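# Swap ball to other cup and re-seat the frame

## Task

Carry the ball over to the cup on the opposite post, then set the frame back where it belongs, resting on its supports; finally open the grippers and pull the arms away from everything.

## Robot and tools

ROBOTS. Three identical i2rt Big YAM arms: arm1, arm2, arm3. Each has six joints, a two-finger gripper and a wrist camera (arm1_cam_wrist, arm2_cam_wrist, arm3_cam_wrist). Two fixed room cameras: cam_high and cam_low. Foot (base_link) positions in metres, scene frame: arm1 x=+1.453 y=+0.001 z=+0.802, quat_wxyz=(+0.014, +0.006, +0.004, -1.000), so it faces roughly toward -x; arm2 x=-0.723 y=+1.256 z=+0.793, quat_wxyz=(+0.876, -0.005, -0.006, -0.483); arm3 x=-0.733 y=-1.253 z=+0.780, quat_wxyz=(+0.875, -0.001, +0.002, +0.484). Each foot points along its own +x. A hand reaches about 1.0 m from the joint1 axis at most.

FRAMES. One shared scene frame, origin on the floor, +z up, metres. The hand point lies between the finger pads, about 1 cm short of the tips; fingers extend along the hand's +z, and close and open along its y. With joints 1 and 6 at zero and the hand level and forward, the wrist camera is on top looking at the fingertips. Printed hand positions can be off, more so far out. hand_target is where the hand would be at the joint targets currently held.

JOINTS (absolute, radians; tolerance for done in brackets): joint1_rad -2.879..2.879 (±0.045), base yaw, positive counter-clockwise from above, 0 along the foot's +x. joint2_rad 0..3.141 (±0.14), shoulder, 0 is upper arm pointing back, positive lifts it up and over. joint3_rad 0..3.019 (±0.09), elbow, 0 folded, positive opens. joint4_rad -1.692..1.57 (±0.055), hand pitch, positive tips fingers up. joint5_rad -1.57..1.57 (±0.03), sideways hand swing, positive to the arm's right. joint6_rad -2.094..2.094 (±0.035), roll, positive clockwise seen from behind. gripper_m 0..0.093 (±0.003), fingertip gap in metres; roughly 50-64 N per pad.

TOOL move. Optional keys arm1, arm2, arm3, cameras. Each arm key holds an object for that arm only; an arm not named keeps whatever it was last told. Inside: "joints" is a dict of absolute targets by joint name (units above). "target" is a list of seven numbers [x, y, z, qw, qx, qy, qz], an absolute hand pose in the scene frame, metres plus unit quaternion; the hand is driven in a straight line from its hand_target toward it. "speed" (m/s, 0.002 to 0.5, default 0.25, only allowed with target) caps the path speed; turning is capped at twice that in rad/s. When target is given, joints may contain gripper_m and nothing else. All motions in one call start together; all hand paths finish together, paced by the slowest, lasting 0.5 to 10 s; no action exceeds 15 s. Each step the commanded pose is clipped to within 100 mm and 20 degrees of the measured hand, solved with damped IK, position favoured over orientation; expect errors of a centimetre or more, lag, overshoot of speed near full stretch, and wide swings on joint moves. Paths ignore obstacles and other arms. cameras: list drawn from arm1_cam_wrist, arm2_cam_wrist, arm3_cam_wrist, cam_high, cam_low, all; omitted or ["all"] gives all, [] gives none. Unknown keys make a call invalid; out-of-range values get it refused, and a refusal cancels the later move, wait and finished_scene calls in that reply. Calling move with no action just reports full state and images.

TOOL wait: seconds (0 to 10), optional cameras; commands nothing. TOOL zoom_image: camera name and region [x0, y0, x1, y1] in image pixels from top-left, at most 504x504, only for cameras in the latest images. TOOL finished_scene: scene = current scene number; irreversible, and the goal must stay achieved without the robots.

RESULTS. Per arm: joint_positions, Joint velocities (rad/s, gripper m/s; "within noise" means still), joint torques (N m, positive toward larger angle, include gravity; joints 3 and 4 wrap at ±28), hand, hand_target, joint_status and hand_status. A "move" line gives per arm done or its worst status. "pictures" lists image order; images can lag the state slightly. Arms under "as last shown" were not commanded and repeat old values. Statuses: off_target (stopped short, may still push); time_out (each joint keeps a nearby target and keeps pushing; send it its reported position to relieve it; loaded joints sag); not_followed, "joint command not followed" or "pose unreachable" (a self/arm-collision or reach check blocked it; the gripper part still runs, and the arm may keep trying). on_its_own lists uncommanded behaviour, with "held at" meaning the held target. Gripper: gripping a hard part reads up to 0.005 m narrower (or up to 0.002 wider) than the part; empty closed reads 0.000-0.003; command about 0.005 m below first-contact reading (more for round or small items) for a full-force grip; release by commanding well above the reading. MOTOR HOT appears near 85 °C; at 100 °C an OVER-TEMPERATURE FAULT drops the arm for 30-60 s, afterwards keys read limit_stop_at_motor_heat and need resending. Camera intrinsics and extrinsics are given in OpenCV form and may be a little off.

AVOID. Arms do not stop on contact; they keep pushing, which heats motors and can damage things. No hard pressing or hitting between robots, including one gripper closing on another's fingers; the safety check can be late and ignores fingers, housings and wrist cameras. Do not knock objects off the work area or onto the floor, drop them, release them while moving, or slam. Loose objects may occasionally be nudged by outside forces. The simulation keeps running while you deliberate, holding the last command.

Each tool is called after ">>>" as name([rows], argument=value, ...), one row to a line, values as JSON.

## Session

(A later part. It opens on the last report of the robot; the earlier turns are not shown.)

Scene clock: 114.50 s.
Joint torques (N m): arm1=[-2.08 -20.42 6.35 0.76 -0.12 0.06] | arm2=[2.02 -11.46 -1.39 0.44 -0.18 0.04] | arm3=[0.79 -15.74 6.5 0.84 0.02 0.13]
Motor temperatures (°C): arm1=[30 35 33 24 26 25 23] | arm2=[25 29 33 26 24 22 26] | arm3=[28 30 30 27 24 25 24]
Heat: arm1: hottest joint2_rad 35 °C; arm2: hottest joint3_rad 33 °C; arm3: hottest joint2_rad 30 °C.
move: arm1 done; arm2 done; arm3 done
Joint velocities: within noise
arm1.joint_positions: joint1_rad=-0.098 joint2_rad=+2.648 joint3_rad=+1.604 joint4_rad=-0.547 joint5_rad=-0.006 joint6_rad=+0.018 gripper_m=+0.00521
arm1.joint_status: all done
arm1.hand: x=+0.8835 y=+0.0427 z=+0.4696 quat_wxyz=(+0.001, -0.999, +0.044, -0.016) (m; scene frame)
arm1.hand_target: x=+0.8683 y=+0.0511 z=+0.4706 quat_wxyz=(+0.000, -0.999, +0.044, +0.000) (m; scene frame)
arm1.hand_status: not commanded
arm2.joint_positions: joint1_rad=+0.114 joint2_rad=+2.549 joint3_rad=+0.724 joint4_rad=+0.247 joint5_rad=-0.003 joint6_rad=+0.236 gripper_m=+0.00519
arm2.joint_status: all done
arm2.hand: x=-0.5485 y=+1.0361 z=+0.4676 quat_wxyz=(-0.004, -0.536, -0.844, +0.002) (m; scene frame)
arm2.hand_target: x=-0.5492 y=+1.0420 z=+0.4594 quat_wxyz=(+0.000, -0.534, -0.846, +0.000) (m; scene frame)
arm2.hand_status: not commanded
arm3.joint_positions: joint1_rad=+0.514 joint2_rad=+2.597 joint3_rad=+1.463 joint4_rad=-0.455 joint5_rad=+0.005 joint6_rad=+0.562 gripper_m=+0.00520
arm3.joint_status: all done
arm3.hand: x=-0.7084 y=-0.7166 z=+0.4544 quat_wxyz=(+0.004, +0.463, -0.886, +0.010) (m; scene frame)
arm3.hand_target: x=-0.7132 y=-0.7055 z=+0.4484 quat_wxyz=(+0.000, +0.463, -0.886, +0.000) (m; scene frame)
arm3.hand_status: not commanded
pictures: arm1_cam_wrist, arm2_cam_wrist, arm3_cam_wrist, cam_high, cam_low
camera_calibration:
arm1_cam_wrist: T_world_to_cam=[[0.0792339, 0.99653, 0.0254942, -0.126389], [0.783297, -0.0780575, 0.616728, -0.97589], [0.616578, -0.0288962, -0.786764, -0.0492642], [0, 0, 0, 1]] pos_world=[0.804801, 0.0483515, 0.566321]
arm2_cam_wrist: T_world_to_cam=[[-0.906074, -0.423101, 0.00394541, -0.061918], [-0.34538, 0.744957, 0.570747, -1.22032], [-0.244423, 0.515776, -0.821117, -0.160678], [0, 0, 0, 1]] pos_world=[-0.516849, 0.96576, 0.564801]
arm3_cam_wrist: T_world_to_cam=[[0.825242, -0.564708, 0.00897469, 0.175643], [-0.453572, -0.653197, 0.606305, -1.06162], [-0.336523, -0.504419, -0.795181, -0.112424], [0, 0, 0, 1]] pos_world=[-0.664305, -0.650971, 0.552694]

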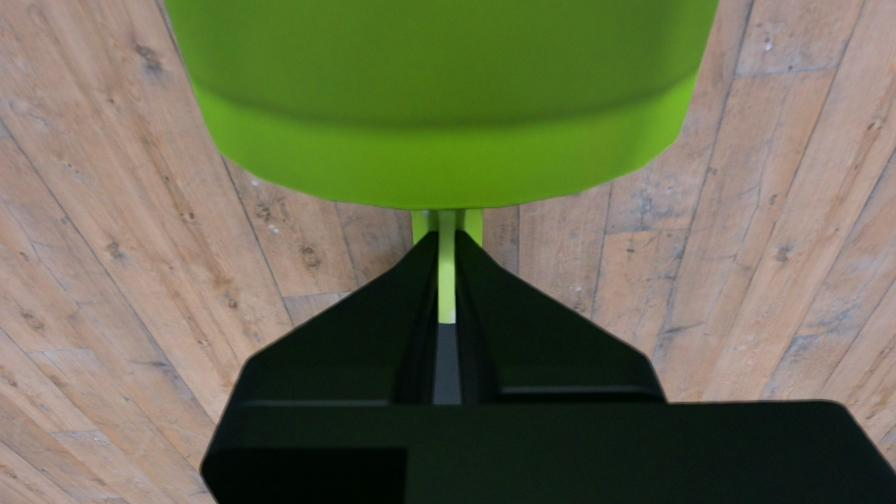

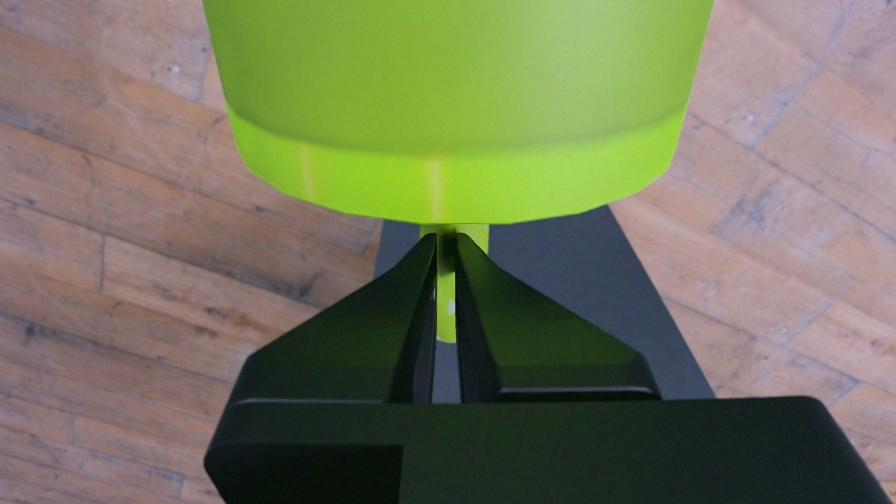

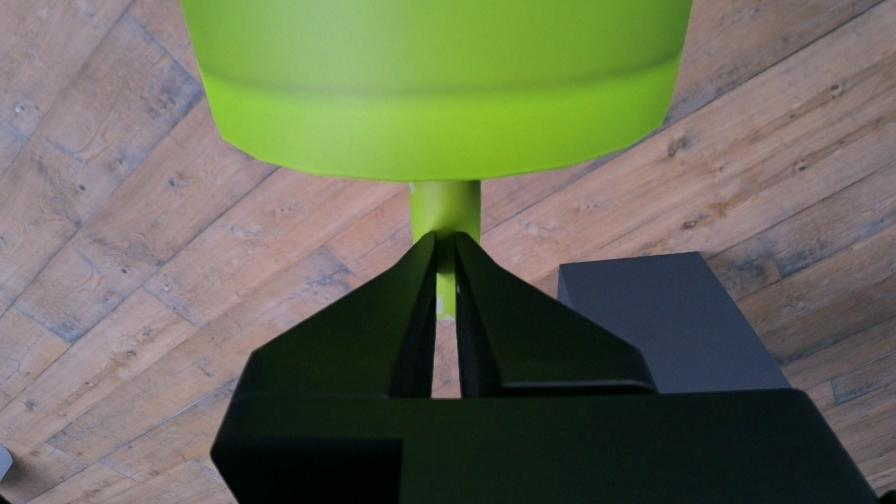

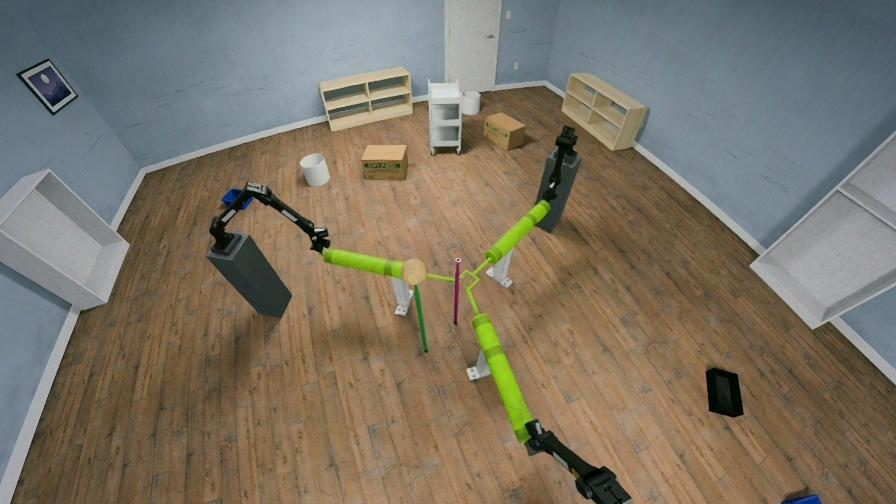

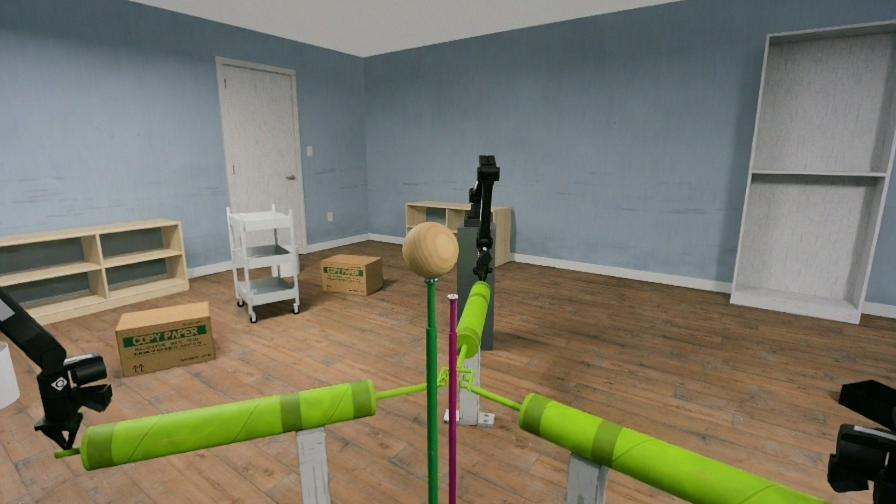

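>>> move(arm1={"joints":{"gripper_m":0.093}}, arm2={"joints":{"gripper_m":0.093}}, arm3={"joints":{"gripper_m":0.093}}, cameras=[])

>>> move(arm1={"target":[0.872,0.051,0.44,0,-0.999,0.0436,0],"speed":0.12}, arm2={"target":[-0.551,1.045,0.428,0,0.534,0.846,0],"speed":0.12}, arm3={"target":[-0.713,-0.705,0.418,0,-0.463,0.886,0],"speed":0.12})

Scene clock: 123.43 s.
Joint torques (N m): arm1=[-2.14 -20.37 6.37 0.77 -0.11 0.05] | arm2=[2.08 -11.4 -1.37 0.44 -0.18 0.04] | arm3=[0.73 -15.79 6.3 0.85 0.05 0.12]
Motor temperatures (°C): arm1=[30 34 33 24 26 25 23] | arm2=[25 30 32 26 24 22 26] | arm3=[28 30 31 27 24 25 24]
Heat: arm1: hottest joint2_rad 34 °C; arm2: hottest joint3_rad 32 °C; arm3: hottest joint3_rad 31 °C.
move: arm1 done; arm2 done; arm3 done
Joint velocities: within noise
arm1.joint_positions: joint1_rad=-0.098 joint2_rad=+2.648 joint3_rad=+1.604 joint4_rad=-0.547 joint5_rad=-0.006 joint6_rad=+0.018 gripper_m=+0.09279
arm1.joint_status: all done
arm1.hand: x=+0.8835 y=+0.0427 z=+0.4696 quat_wxyz=(+0.001, -0.999, +0.044, -0.016) (m; scene frame)
arm1.hand_target: x=+0.8683 y=+0.0512 z=+0.4706 quat_wxyz=(+0.000, -0.999, +0.044, +0.000) (m; scene frame)
arm1.hand_status: not commanded
arm2.joint_positions: joint1_rad=+0.114 joint2_rad=+2.549 joint3_rad=+0.724 joint4_rad=+0.247 joint5_rad=-0.003 joint6_rad=+0.236 gripper_m=+0.09281
arm2.joint_status: all done
arm2.hand: x=-0.5486 y=+1.0363 z=+0.4675 quat_wxyz=(-0.004, -0.536, -0.844, +0.002) (m; scene frame)
arm2.hand_target: x=-0.5493 y=+1.0421 z=+0.4593 quat_wxyz=(+0.000, -0.534, -0.846, +0.000) (m; scene frame)
arm2.hand_status: not commanded
arm3.joint_positions: joint1_rad=+0.514 joint2_rad=+2.597 joint3_rad=+1.466 joint4_rad=-0.455 joint5_rad=+0.004 joint6_rad=+0.562 gripper_m=+0.09283
arm3.joint_status: all done
arm3.hand: x=-0.7086 y=-0.7148 z=+0.4549 quat_wxyz=(+0.004, +0.463, -0.886, +0.008) (m; scene frame)
arm3.hand_target: x=-0.7130 y=-0.7055 z=+0.4484 quat_wxyz=(+0.000, +0.463, -0.886, +0.000) (m; scene frame)
arm3.hand_status: not commanded
pictures: none
No camera images: "cameras" was empty.

Scene clock: 124.77 s.
Joint torques (N m): arm1=[-2.14 -21.01 5.87 0.7 -0.11 0.05] | arm2=[2.02 -11.87 -1.78 0.43 -0.18 0.06] | arm3=[0.73 -16.15 6.01 0.84 0.05 0.12]
Motor temperatures (°C): arm1=[30 34 33 24 26 25 23] | arm2=[25 30 32 26 24 22 26] | arm3=[28 30 30 27 24 25 24]
Heat: arm1: hottest joint2_rad 34 °C; arm2: hottest joint3_rad 32 °C; arm3: hottest joint2_rad 30 °C.
move: arm1 off_target; arm2 done; arm3 off_target
Joint velocities: within noise
arm1.joint_positions: joint1_rad=-0.098 joint2_rad=+2.722 joint3_rad=+1.639 joint4_rad=-0.514 joint5_rad=-0.006 joint6_rad=+0.018 gripper_m=+0.09288
arm1.joint_status: not commanded
arm1.hand: x=+0.8905 y=+0.0425 z=+0.4351 quat_wxyz=(+0.001, -0.999, +0.044, -0.019) (m; scene frame)
arm1.hand_target: x=+0.8725 y=+0.0512 z=+0.4406 quat_wxyz=(+0.000, -0.999, +0.044, +0.000) (m; scene frame)
arm1.hand_status: off_target (0.021 m and 2.2 deg from the pose sent, 0.033 m and 1.8 deg at the start)
arm2.joint_positions: joint1_rad=+0.116 joint2_rad=+2.652 joint3_rad=+0.778 joint4_rad=+0.293 joint5_rad=-0.003 joint6_rad=+0.236 gripper_m=+0.09290
arm2.joint_status: not commanded
arm2.hand: x=-0.5509 y=+1.0397 z=+0.4356 quat_wxyz=(-0.002, -0.535, -0.845, +0.002) (m; scene frame)
arm2.hand_target: x=-0.5512 y=+1.0451 z=+0.4282 quat_wxyz=(+0.000, -0.534, -0.846, +0.000) (m; scene frame)
arm2.hand_status: done (0.009 m and 0.3 deg from the pose sent, 0.041 m and 0.5 deg at the start)
arm3.joint_positions: joint1_rad=+0.514 joint2_rad=+2.672 joint3_rad=+1.515 joint4_rad=-0.431 joint5_rad=+0.004 joint6_rad=+0.562 gripper_m=+0.09292
arm3.joint_status: not commanded
arm3.hand: x=-0.7087 y=-0.7151 z=+0.4235 quat_wxyz=(+0.004, +0.463, -0.886, +0.009) (m; scene frame)
arm3.hand_target: x=-0.7130 y=-0.7053 z=+0.4183 quat_wxyz=(+0.000, +0.463, -0.886, +0.000) (m; scene frame)
arm3.hand_status: off_target (0.012 m and 1.1 deg from the pose sent, 0.038 m and 1.0 deg at the start)
pictures: arm1_cam_wrist, arm2_cam_wrist, arm3_cam_wrist, cam_high, cam_low
camera_calibration:
arm1_cam_wrist: T_world_to_cam=[[0.0791641, 0.996534, 0.025537, -0.125871], [0.77954, -0.0778525, 0.621495, -0.958815], [0.62133, -0.0292931, -0.783001, -0.0865755], [0, 0, 0, 1]] pos_world=[0.811191, 0.0482522, 0.531325]
arm2_cam_wrist: T_world_to_cam=[[-0.905288, -0.424771, 0.00476198, -0.0606607], [-0.345507, 0.742786, 0.573493, -1.20456], [-0.247141, 0.517531, -0.819196, -0.193605], [0, 0, 0, 1]] pos_world=[-0.518948, 0.969162, 0.532497]
arm3_cam_wrist: T_world_to_cam=[[0.825252, -0.564708, 0.00805426, 0.177361], [-0.453399, -0.65395, 0.605622, -1.04215], [-0.336732, -0.503443, -0.795711, -0.135505], [0, 0, 0, 1]] pos_world=[-0.664504, -0.649573, 0.521896]

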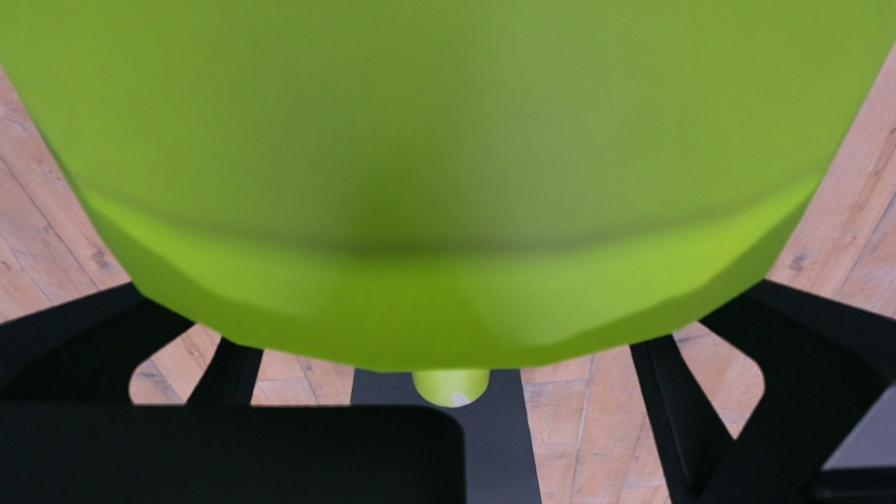

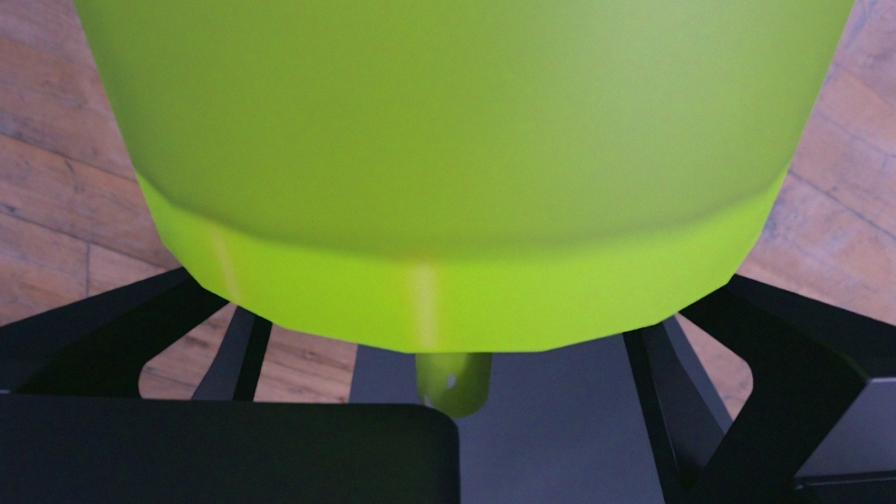

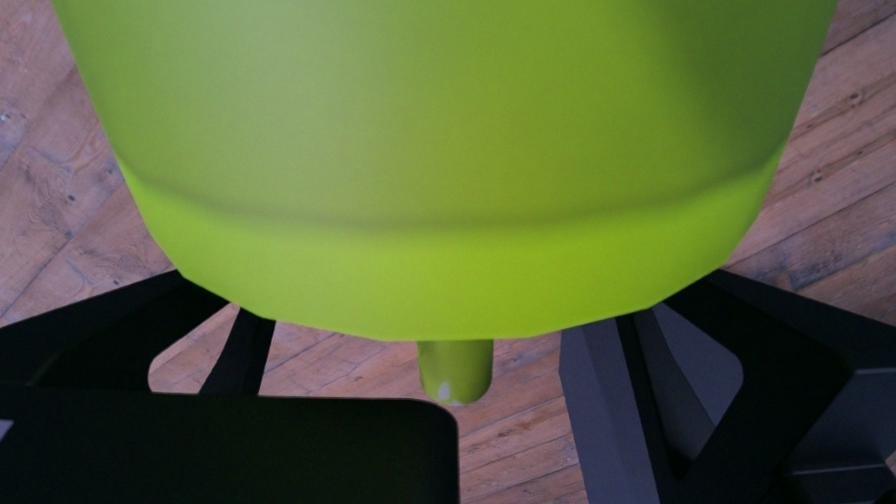

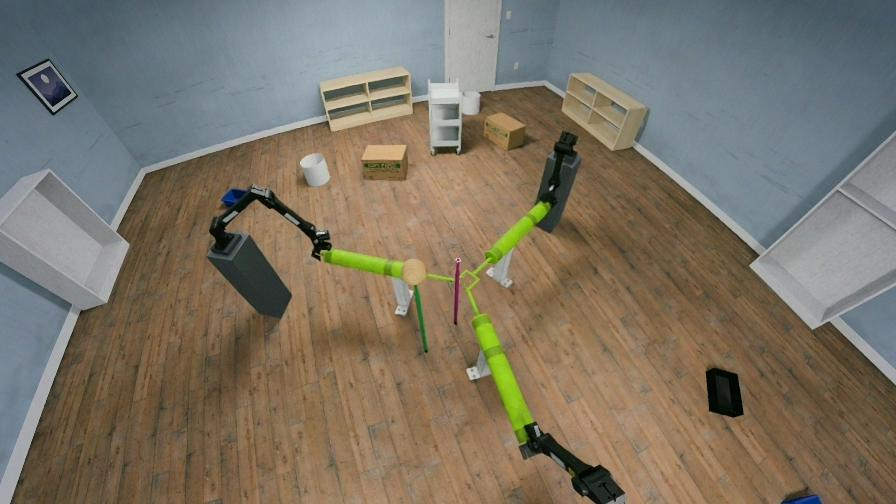

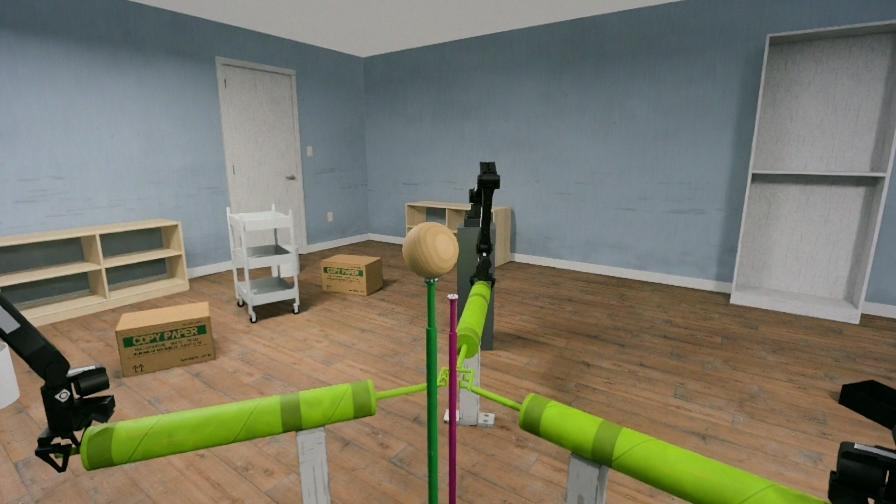

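>>> move(arm1={"joints":{"gripper_m":0.006}}, arm2={"joints":{"gripper_m":0.006}}, arm3={"joints":{"gripper_m":0.006}}, cameras=["arm1_cam_wrist","cam_low"])

Scene clock: 134.53 s.
Joint torques (N m): arm1=[-2.14 -21.07 5.89 0.69 -0.08 0.1] | arm2=[2.08 -11.87 -1.77 0.44 -0.21 0.06] | arm3=[0.67 -16.15 6.02 0.83 -0.04 0.27]
Motor temperatures (°C): arm1=[30 33 32 24 26 25 23] | arm2=[25 30 31 26 24 22 26] | arm3=[28 30 30 27 24 25 24]
Heat: arm1: hottest joint2_rad 33 °C; arm2: hottest joint3_rad 31 °C; arm3: hottest joint2_rad 30 °C.
move: arm1 off_target; arm2 off_target; arm3 off_target
Joint velocities: within noise
arm1.joint_positions: joint1_rad=-0.098 joint2_rad=+2.722 joint3_rad=+1.639 joint4_rad=-0.514 joint5_rad=-0.007 joint6_rad=+0.013 gripper_m=+0.01787
arm1.joint_status: gripper_m off_target (ended at +0.01790, target +0.00600)
arm1.hand: x=+0.8905 y=+0.0424 z=+0.4351 quat_wxyz=(+0.001, -0.999, +0.041, -0.019) (m; scene frame)
arm1.hand_target: x=+0.8725 y=+0.0512 z=+0.4406 quat_wxyz=(+0.000, -0.999, +0.044, +0.000) (m; scene frame)
arm1.hand_status: not commanded
arm2.joint_positions: joint1_rad=+0.116 joint2_rad=+2.652 joint3_rad=+0.778 joint4_rad=+0.293 joint5_rad=-0.002 joint6_rad=+0.237 gripper_m=+0.01735
arm2.joint_status: gripper_m off_target (ended at +0.01738, target +0.00600)
arm2.hand: x=-0.5509 y=+1.0397 z=+0.4356 quat_wxyz=(-0.002, -0.535, -0.845, +0.002) (m; scene frame)
arm2.hand_target: x=-0.5512 y=+1.0450 z=+0.4282 quat_wxyz=(+0.000, -0.534, -0.846, +0.000) (m; scene frame)
arm2.hand_status: not commanded
arm3.joint_positions: joint1_rad=+0.514 joint2_rad=+2.672 joint3_rad=+1.515 joint4_rad=-0.430 joint5_rad=+0.006 joint6_rad=+0.549 gripper_m=+0.01710
arm3.joint_status: gripper_m off_target (ended at +0.01713, target +0.00600)
arm3.hand: x=-0.7084 y=-0.7150 z=+0.4235 quat_wxyz=(+0.004, +0.469, -0.883, +0.009) (m; scene frame)
arm3.hand_target: x=-0.7131 y=-0.7053 z=+0.4183 quat_wxyz=(+0.000, +0.463, -0.886, +0.000) (m; scene frame)
arm3.hand_status: not commanded
pictures: arm1_cam_wrist, cam_low
camera_calibration:
arm1_cam_wrist: T_world_to_cam=[[0.0747049, 0.996903, 0.0245833, -0.12137], [0.7799, -0.0737704, 0.621541, -0.959361], [0.62143, -0.0272597, -0.782996, -0.0867702], [0, 0, 0, 1]] pos_world=[0.811195, 0.0478561, 0.531326]

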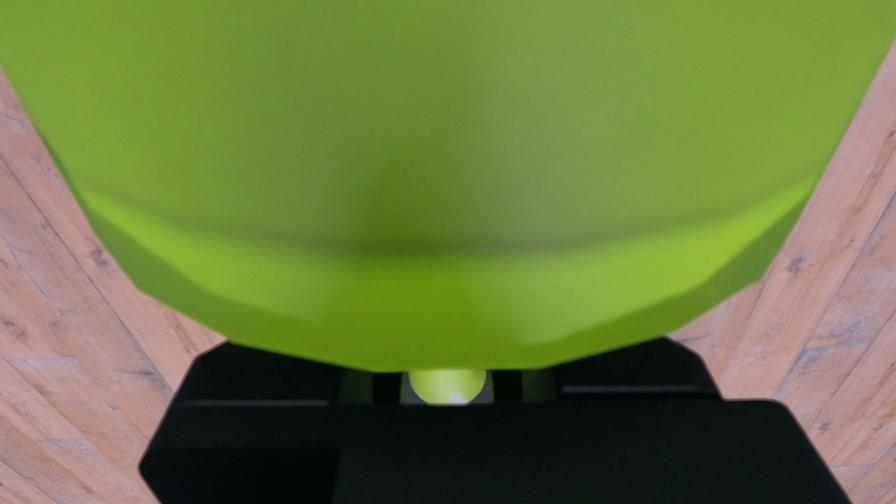

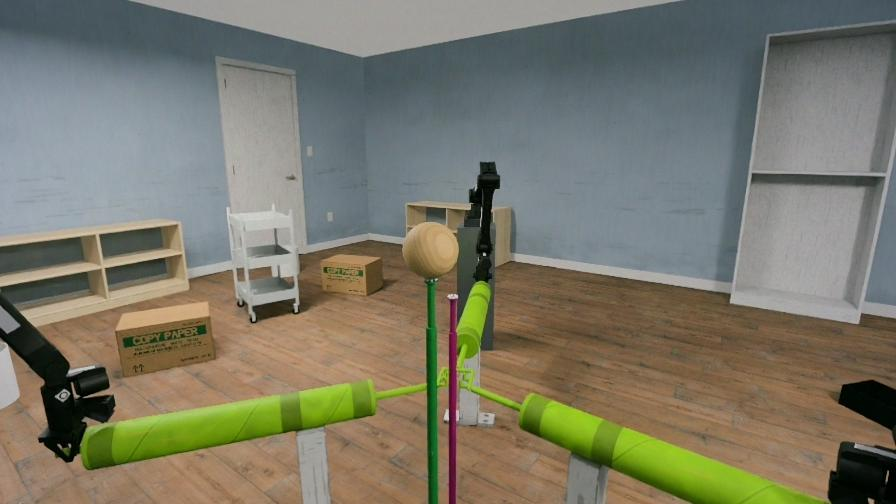

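>>> move(arm1={"target":[0.872,0.051,0.54,0,-0.999,0.0436,0],"speed":0.1}, arm2={"target":[-0.551,1.045,0.528,0,0.534,0.846,0],"speed":0.1}, arm3={"target":[-0.713,-0.705,0.518,0,-0.463,0.886,0],"speed":0.1}, cameras=["cam_high","cam_low"])

Scene clock: 142.77 s.
Joint torques (N m): arm1=[-2.2 -24.7 4.34 -0.31 0.06 0.09] | arm2=[1.85 -15.74 -2.92 -0.46 -0.21 0.05] | arm3=[0.67 -20.37 4.12 -0.39 -0.04 0.3]
Motor temperatures (°C): arm1=[30 33 32 24 26 25 24] | arm2=[25 31 30 26 24 22 27] | arm3=[28 30 29 27 24 25 24]
Heat: arm1: hottest joint2_rad 33 °C; arm2: hottest joint2_rad 31 °C; arm3: hottest joint2_rad 30 °C.
move: arm1 off_target; arm2 off_target; arm3 off_target
Joint velocities: within noise
arm1.joint_positions: joint1_rad=-0.098 joint2_rad=+2.550 joint3_rad=+1.529 joint4_rad=-0.582 joint5_rad=-0.011 joint6_rad=+0.013 gripper_m=+0.01787
arm1.joint_status: not commanded
arm1.hand: x=+0.8914 y=+0.0409 z=+0.5097 quat_wxyz=(-0.001, -0.999, +0.041, -0.021) (m; scene frame)
arm1.hand_target: x=+0.8726 y=+0.0510 z=+0.5391 quat_wxyz=(+0.000, -0.999, +0.044, +0.000) (m; scene frame)
arm1.hand_status: off_target (0.037 m and 2.5 deg from the pose sent, 0.107 m and 2.2 deg at the start)
arm2.joint_positions: joint1_rad=+0.116 joint2_rad=+2.381 joint3_rad=+0.631 joint4_rad=+0.166 joint5_rad=-0.002 joint6_rad=+0.237 gripper_m=+0.01735
arm2.joint_status: not commanded
arm2.hand: x=-0.5513 y=+1.0408 z=+0.5180 quat_wxyz=(+0.000, -0.535, -0.845, +0.001) (m; scene frame)
arm2.hand_target: x=-0.5512 y=+1.0450 z=+0.5275 quat_wxyz=(+0.000, -0.534, -0.846, +0.000) (m; scene frame)
arm2.hand_status: off_target (0.011 m and 0.2 deg from the pose sent, 0.093 m and 0.4 deg at the start)
arm3.joint_positions: joint1_rad=+0.514 joint2_rad=+2.504 joint3_rad=+1.414 joint4_rad=-0.497 joint5_rad=+0.006 joint6_rad=+0.547 gripper_m=+0.01710
arm3.joint_status: not commanded
arm3.hand: x=-0.7083 y=-0.7156 z=+0.4945 quat_wxyz=(+0.004, +0.470, -0.882, +0.009) (m; scene frame)
arm3.hand_target: x=-0.7129 y=-0.7053 z=+0.5172 quat_wxyz=(+0.000, +0.463, -0.886, +0.000) (m; scene frame)
arm3.hand_status: off_target (0.026 m and 1.5 deg from the pose sent, 0.095 m and 1.4 deg at the start)
pictures: cam_high, cam_low

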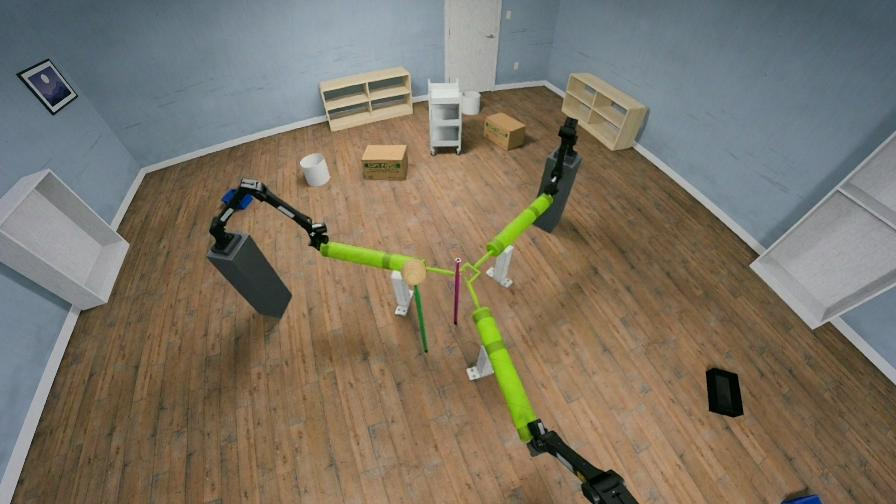

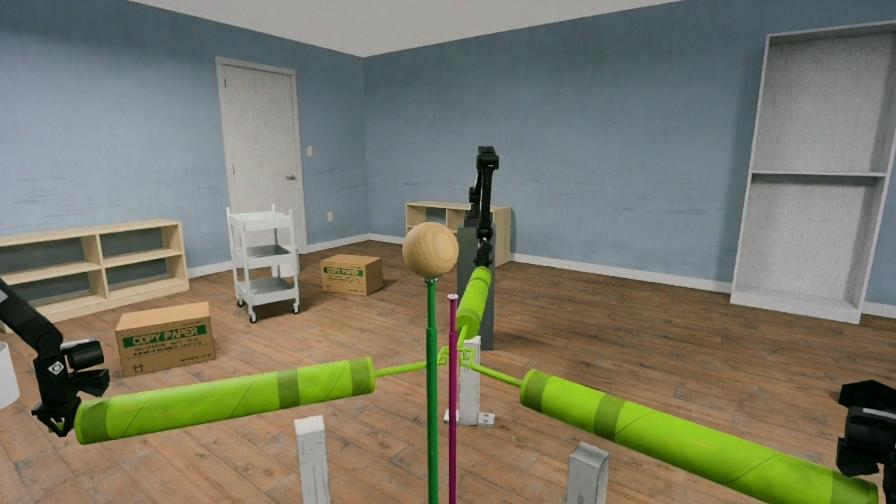

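>>> move(arm1={"target":[0.872,0.051,0.84,0,-0.999,0.0436,0],"speed":0.15}, arm2={"target":[-0.551,1.045,0.816,0,0.534,0.846,0],"speed":0.15}, arm3={"target":[-0.713,-0.705,0.818,0,-0.463,0.886,0],"speed":0.15})

Scene clock: 149.03 s.
Joint torques (N m): arm1=[-2.14 -21.83 11.4 -0.85 0.07 0.09] | arm2=[1.55 -9.17 7.5 -1.39 -0.5 -0.01] | arm3=[0.26 -18.14 10.26 -1.5 0.07 0.24]
Motor temperatures (°C): arm1=[30 33 32 24 26 25 24] | arm2=[25 31 30 26 24 22 27] | arm3=[28 31 29 27 24 25 25]
Heat: arm1: hottest joint2_rad 33 °C; arm2: hottest joint2_rad 31 °C; arm3: hottest joint2_rad 31 °C.
move: arm1 off_target; arm2 off_target; arm3 off_target
Joint velocities: within noise
arm1.joint_positions: joint1_rad=-0.104 joint2_rad=+2.009 joint3_rad=+1.477 joint4_rad=-1.094 joint5_rad=-0.011 joint6_rad=+0.008 gripper_m=+0.01787
arm1.joint_status: not commanded
arm1.hand: x=+0.8946 y=+0.0413 z=+0.8011 quat_wxyz=(-0.001, -0.999, +0.042, -0.033) (m; scene frame)
arm1.hand_target: x=+0.8738 y=+0.0508 z=+0.8402 quat_wxyz=(+0.000, -0.999, +0.044, +0.001) (m; scene frame)
arm1.hand_status: off_target (0.046 m and 3.7 deg from the pose sent, 0.331 m and 2.4 deg at the start)
arm2.joint_positions: joint1_rad=+0.115 joint2_rad=+1.325 joint3_rad=+0.568 joint4_rad=-0.832 joint5_rad=+0.006 joint6_rad=+0.237 gripper_m=+0.01735
arm2.joint_status: not commanded
arm2.hand: x=-0.5560 y=+1.0463 z=+0.8034 quat_wxyz=(+0.003, -0.535, -0.845, +0.004) (m; scene frame)
arm2.hand_target: x=-0.5510 y=+1.0449 z=+0.8155 quat_wxyz=(+0.000, -0.534, -0.846, +0.000) (m; scene frame)
arm2.hand_status: off_target (0.014 m and 0.7 deg from the pose sent, 0.298 m and 0.2 deg at the start)
arm3.joint_positions: joint1_rad=+0.521 joint2_rad=+1.946 joint3_rad=+1.386 joint4_rad=-1.026 joint5_rad=+0.004 joint6_rad=+0.553 gripper_m=+0.01710
arm3.joint_status: not commanded
arm3.hand: x=-0.7111 y=-0.7101 z=+0.7871 quat_wxyz=(+0.004, +0.470, -0.883, +0.008) (m; scene frame)
arm3.hand_target: x=-0.7129 y=-0.7054 z=+0.8172 quat_wxyz=(+0.000, +0.463, -0.886, +0.000) (m; scene frame)
arm3.hand_status: off_target (0.031 m and 1.4 deg from the pose sent, 0.324 m and 1.4 deg at the start)
pictures: arm1_cam_wrist, arm2_cam_wrist, arm3_cam_wrist, cam_high, cam_low
camera_calibration:
arm1_cam_wrist: T_world_to_cam=[[0.0749308, 0.996975, 0.0206552, -0.126604], [0.762481, -0.0706313, 0.643144, -1.19199], [0.642657, -0.0324421, -0.765467, 0.164486], [0, 0, 0, 1]] pos_world=[0.812646, 0.0473661, 0.895144]
arm2_cam_wrist: T_world_to_cam=[[-0.905489, -0.424093, 0.0153074, -0.0735402], [-0.337944, 0.74243, 0.578439, -1.42163], [-0.256676, 0.518597, -0.815582, 0.0937346], [0, 0, 0, 1]] pos_world=[-0.522963, 0.975664, 0.899901]
arm3_cam_wrist: T_world_to_cam=[[0.833757, -0.552089, 0.00680054, 0.195197], [-0.443071, -0.661669, 0.604882, -1.25767], [-0.329449, -0.507338, -0.796286, 0.158337], [0, 0, 0, 1]] pos_world=[-0.66782, -0.644065, 0.885497]

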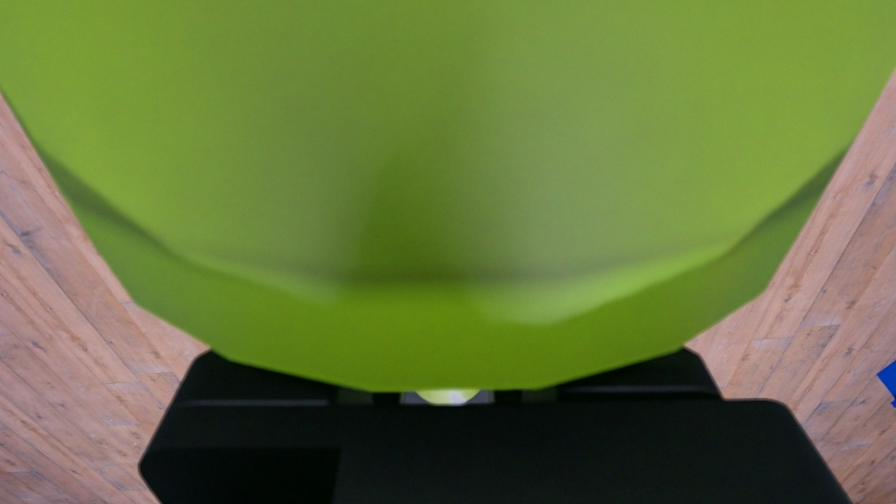

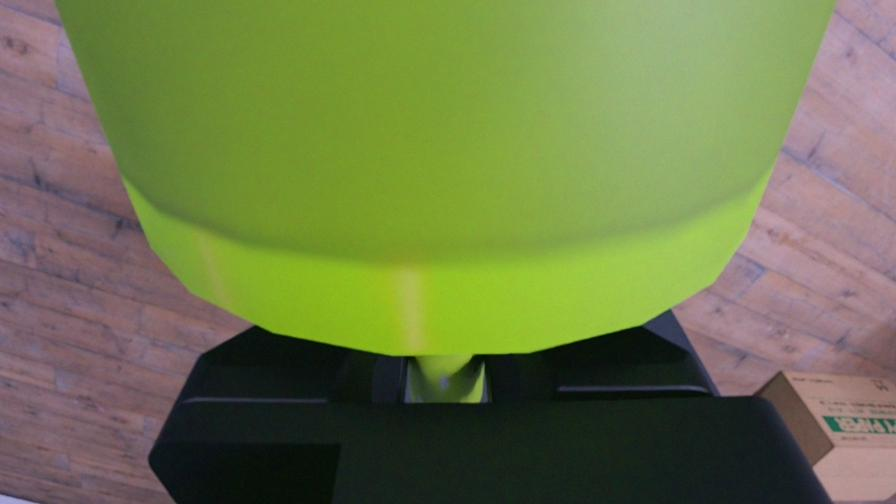

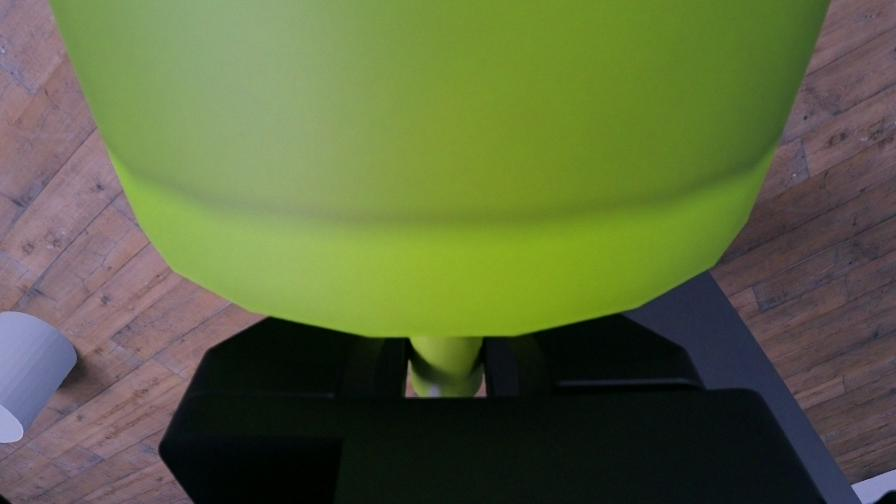

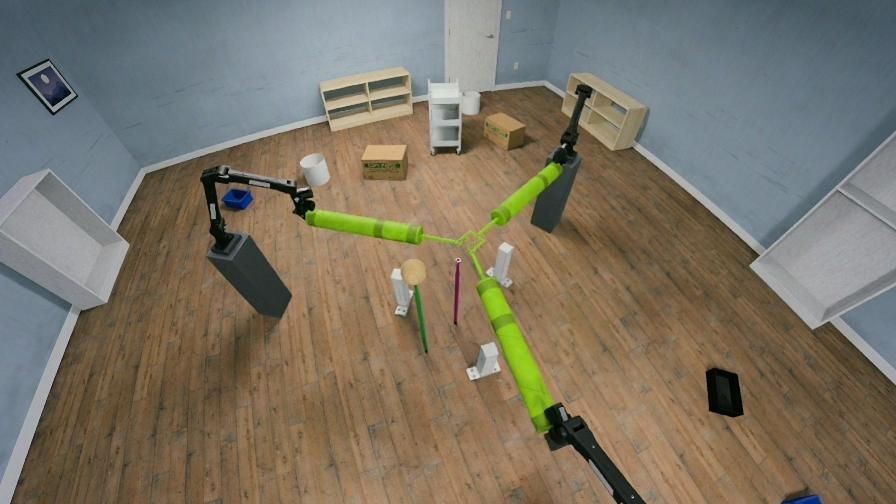

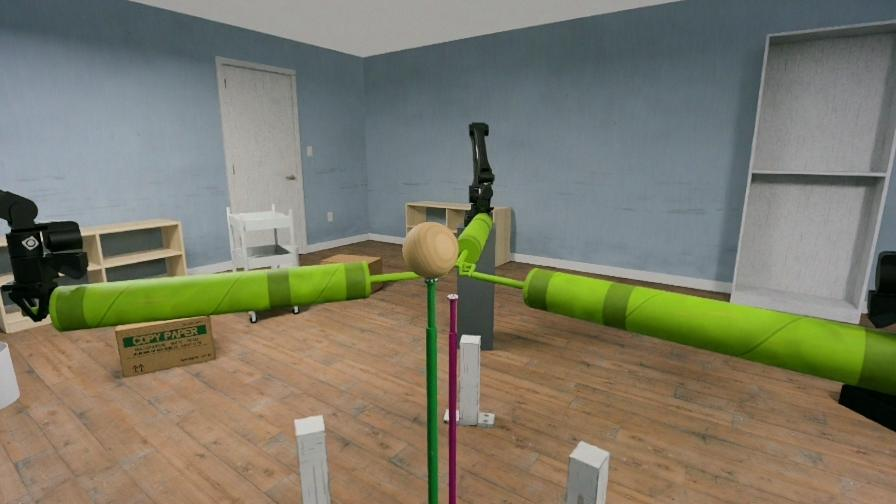

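>>> move(arm1={"target":[0.872,0.051,0.86,0,-0.999,0.0436,0],"speed":0.15}, arm2={"target":[-0.551,1.045,0.836,0,0.534,0.846,0],"speed":0.15}, arm3={"target":[-0.713,-0.705,0.841,0,-0.463,0.886,0],"speed":0.15}, cameras=[])

>>> move(arm1={"target":[0.967,-0.152,0.86,0,-0.999,0.0436,0],"speed":0.15}, arm2={"target":[-0.456,0.842,0.836,0,0.534,0.846,0],"speed":0.15}, arm3={"target":[-0.618,-0.908,0.841,0,-0.463,0.886,0],"speed":0.15})

>>> zoom_image(camera="cam_high", region=[370, 210, 510, 310])

>>> zoom_image(camera="cam_low", region=[370, 210, 510, 310])

Scene clock: 162.57 s.
Joint torques (N m): arm1=[-2.08 -22.36 11.66 -0.91 0.06 0.1] | arm2=[1.49 -8.94 8.16 -1.43 -0.53 -0.02] | arm3=[0.26 -18.55 10.63 -1.59 0.07 0.24]
Motor temperatures (°C): arm1=[30 37 34 24 26 25 25] | arm2=[25 31 30 26 24 22 27] | arm3=[27 33 31 27 24 25 25]
Heat: arm1: hottest joint2_rad 37 °C; arm2: hottest joint2_rad 31 °C; arm3: hottest joint2_rad 33 °C.
move: arm1 off_target; arm2 off_target; arm3 off_target
Joint velocities: within noise
arm1.joint_positions: joint1_rad=-0.105 joint2_rad=+1.993 joint3_rad=+1.496 joint4_rad=-1.136 joint5_rad=-0.011 joint6_rad=+0.007 gripper_m=+0.01787
arm1.joint_status: not commanded
arm1.hand: x=+0.8945 y=+0.0416 z=+0.8164 quat_wxyz=(-0.002, -0.998, +0.042, -0.036) (m; scene frame)
arm1.hand_target: x=+0.8742 y=+0.0507 z=+0.8598 quat_wxyz=(+0.000, -0.999, +0.044, +0.000) (m; scene frame)
arm1.hand_status: off_target (0.050 m and 4.2 deg from the pose sent, 0.064 m and 3.8 deg at the start)
arm2.joint_positions: joint1_rad=+0.115 joint2_rad=+1.281 joint3_rad=+0.592 joint4_rad=-0.904 joint5_rad=+0.006 joint6_rad=+0.237 gripper_m=+0.01735
arm2.joint_status: not commanded
arm2.hand: x=-0.5567 y=+1.0468 z=+0.8214 quat_wxyz=(+0.005, -0.535, -0.845, +0.004) (m; scene frame)
arm2.hand_target: x=-0.5511 y=+1.0449 z=+0.8354 quat_wxyz=(+0.000, -0.534, -0.846, +0.000) (m; scene frame)
arm2.hand_status: off_target (0.016 m and 0.8 deg from the pose sent, 0.033 m and 0.7 deg at the start)
arm3.joint_positions: joint1_rad=+0.521 joint2_rad=+1.924 joint3_rad=+1.408 joint4_rad=-1.075 joint5_rad=+0.003 joint6_rad=+0.553 gripper_m=+0.01710
arm3.joint_status: not commanded
arm3.hand: x=-0.7113 y=-0.7096 z=+0.8058 quat_wxyz=(+0.006, +0.470, -0.882, +0.010) (m; scene frame)
arm3.hand_target: x=-0.7130 y=-0.7055 z=+0.8400 quat_wxyz=(+0.000, +0.463, -0.886, -0.001) (m; scene frame)
arm3.hand_status: off_target (0.035 m and 1.6 deg from the pose sent, 0.054 m and 1.4 deg at the start)
pictures: none
No camera images: "cameras" was empty.

Scene clock: 164.83 s.
Joint torques (N m): arm1=[-1.2 -19.9 8.25 0.43 0.64 0.25] | arm2=[2.26 -14.92 10.29 -0.98 -0.62 0] | arm3=[-1.44 -11.93 7.76 -0.28 0.04 0.04]
Motor temperatures (°C): arm1=[30 37 34 24 26 25 25] | arm2=[25 31 31 26 24 22 28] | arm3=[27 33 31 27 24 25 25]
Heat: arm1: hottest joint2_rad 37 °C; arm2: hottest joint2_rad 31 °C; arm3: hottest joint2_rad 33 °C.
move: arm1 off_target; arm2 off_target; arm3 off_target
Joint velocities: within noise
arm1.joint_positions: joint1_rad=+0.279 joint2_rad=+1.826 joint3_rad=+1.278 joint4_rad=-1.082 joint5_rad=-0.022 joint6_rad=+0.384 gripper_m=+0.01787
arm1.joint_status: not commanded
arm1.hand: x=+0.9820 y=-0.1527 z=+0.8304 quat_wxyz=(+0.004, -0.999, +0.038, -0.037) (m; scene frame)
arm1.hand_target: x=+0.9678 y=-0.1518 z=+0.8598 quat_wxyz=(+0.000, -0.999, +0.044, +0.000) (m; scene frame)
arm1.hand_status: off_target (0.033 m and 4.3 deg from the pose sent, 0.211 m and 4.2 deg at the start)
arm2.joint_positions: joint1_rad=-0.003 joint2_rad=+1.778 joint3_rad=+1.185 joint4_rad=-0.996 joint5_rad=+0.010 joint6_rad=+0.126 gripper_m=+0.01735
arm2.joint_status: not commanded
arm2.hand: x=-0.4715 y=+0.8501 z=+0.8282 quat_wxyz=(+0.004, -0.538, -0.843, +0.005) (m; scene frame)
arm2.hand_target: x=-0.4563 y=+0.8425 z=+0.8361 quat_wxyz=(-0.001, -0.534, -0.846, +0.000) (m; scene frame)
arm2.hand_status: off_target (0.019 m and 1.0 deg from the pose sent, 0.229 m and 0.8 deg at the start)
arm3.joint_positions: joint1_rad=+0.256 joint2_rad=+1.486 joint3_rad=+0.873 joint4_rad=-0.978 joint5_rad=+0.003 joint6_rad=+0.287 gripper_m=+0.01710
arm3.joint_status: not commanded
arm3.hand: x=-0.6231 y=-0.9050 z=+0.8262 quat_wxyz=(+0.008, +0.471, -0.882, +0.009) (m; scene frame)
arm3.hand_target: x=-0.6182 y=-0.9079 z=+0.8404 quat_wxyz=(+0.000, +0.463, -0.886, +0.000) (m; scene frame)
arm3.hand_status: off_target (0.016 m and 1.7 deg from the pose sent, 0.222 m and 1.6 deg at the start)
pictures: arm1_cam_wrist, arm2_cam_wrist, arm3_cam_wrist, cam_high, cam_low
camera_calibration:
arm1_cam_wrist: T_world_to_cam=[[0.0677941, 0.997176, 0.0323101, 0.056926], [0.757153, -0.072511, 0.6492, -1.29123], [0.64971, -0.0195482, -0.759931, 0.114762], [0, 0, 0, 1]] pos_world=[0.899237, -0.14815, 0.923638]
arm2_cam_wrist: T_world_to_cam=[[-0.908823, -0.416806, 0.0177331, -0.0903674], [-0.330625, 0.745531, 0.57868, -1.26115], [-0.254418, 0.520055, -0.815362, 0.237073], [0, 0, 0, 1]] pos_world=[-0.438779, 0.779267, 0.924703]
arm3_cam_wrist: T_world_to_cam=[[0.834388, -0.551162, 0.00419341, 0.0173689], [-0.438518, -0.659213, 0.610852, -1.37117], [-0.333914, -0.511526, -0.791734, 0.109222], [0, 0, 0, 1]] pos_world=[-0.579307, -0.838453, 0.923986]

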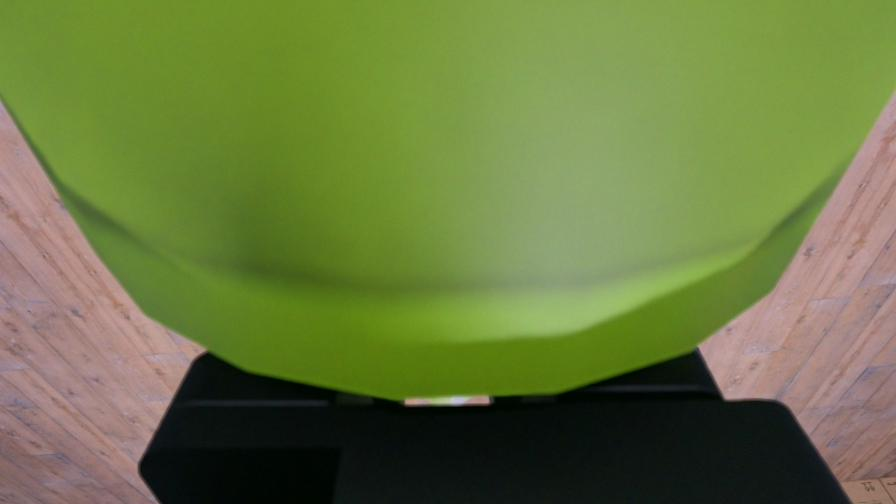

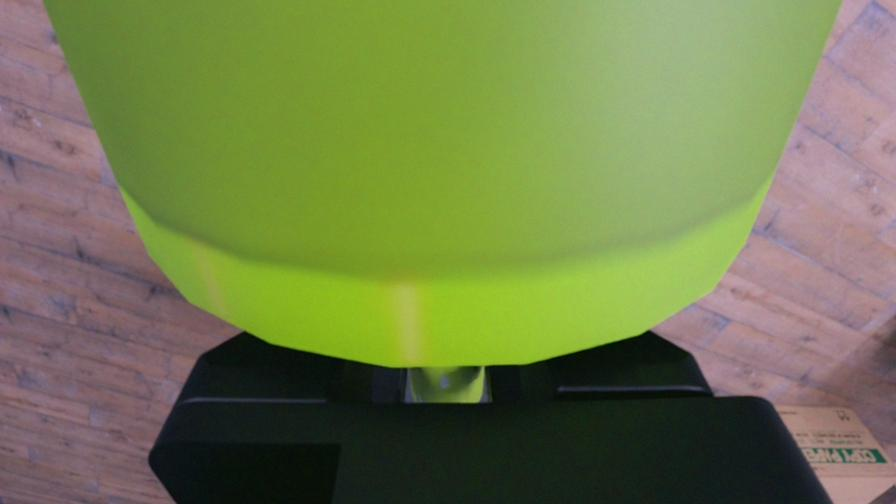

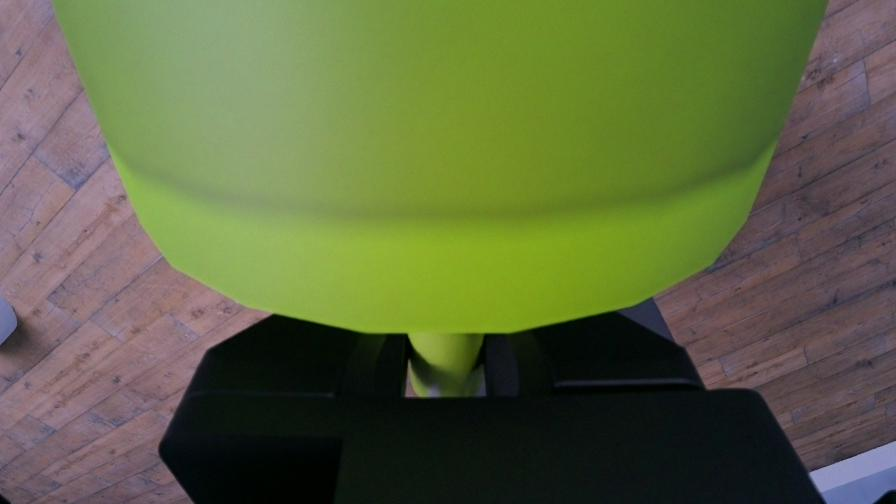

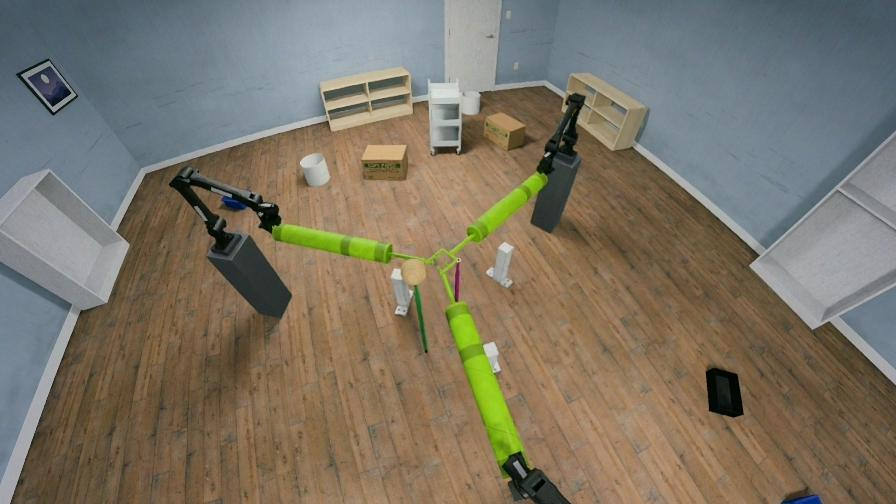

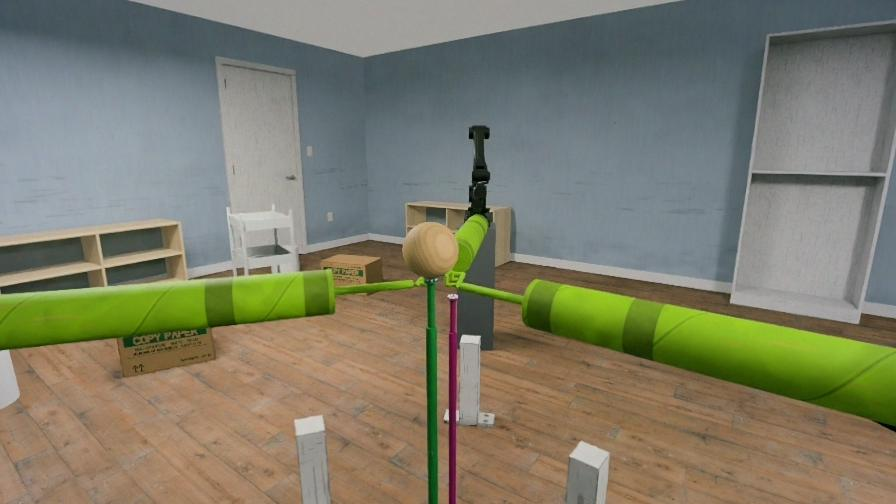

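Scaled by 3.600 from the camera's 896x504 image, which has a finer 1280x720 frame.

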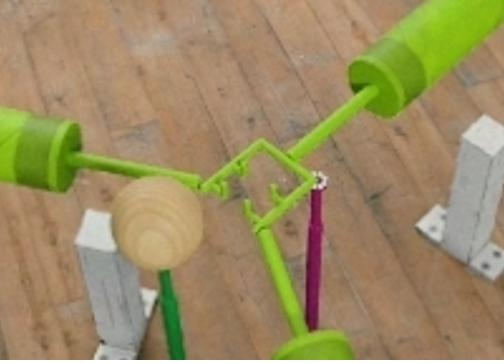

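Scaled by 3.600 from the camera's 896x504 image, which has a finer 1280x720 frame.

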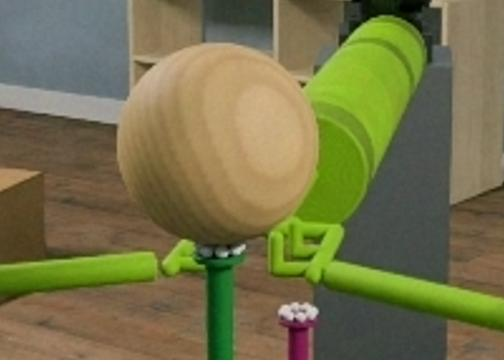

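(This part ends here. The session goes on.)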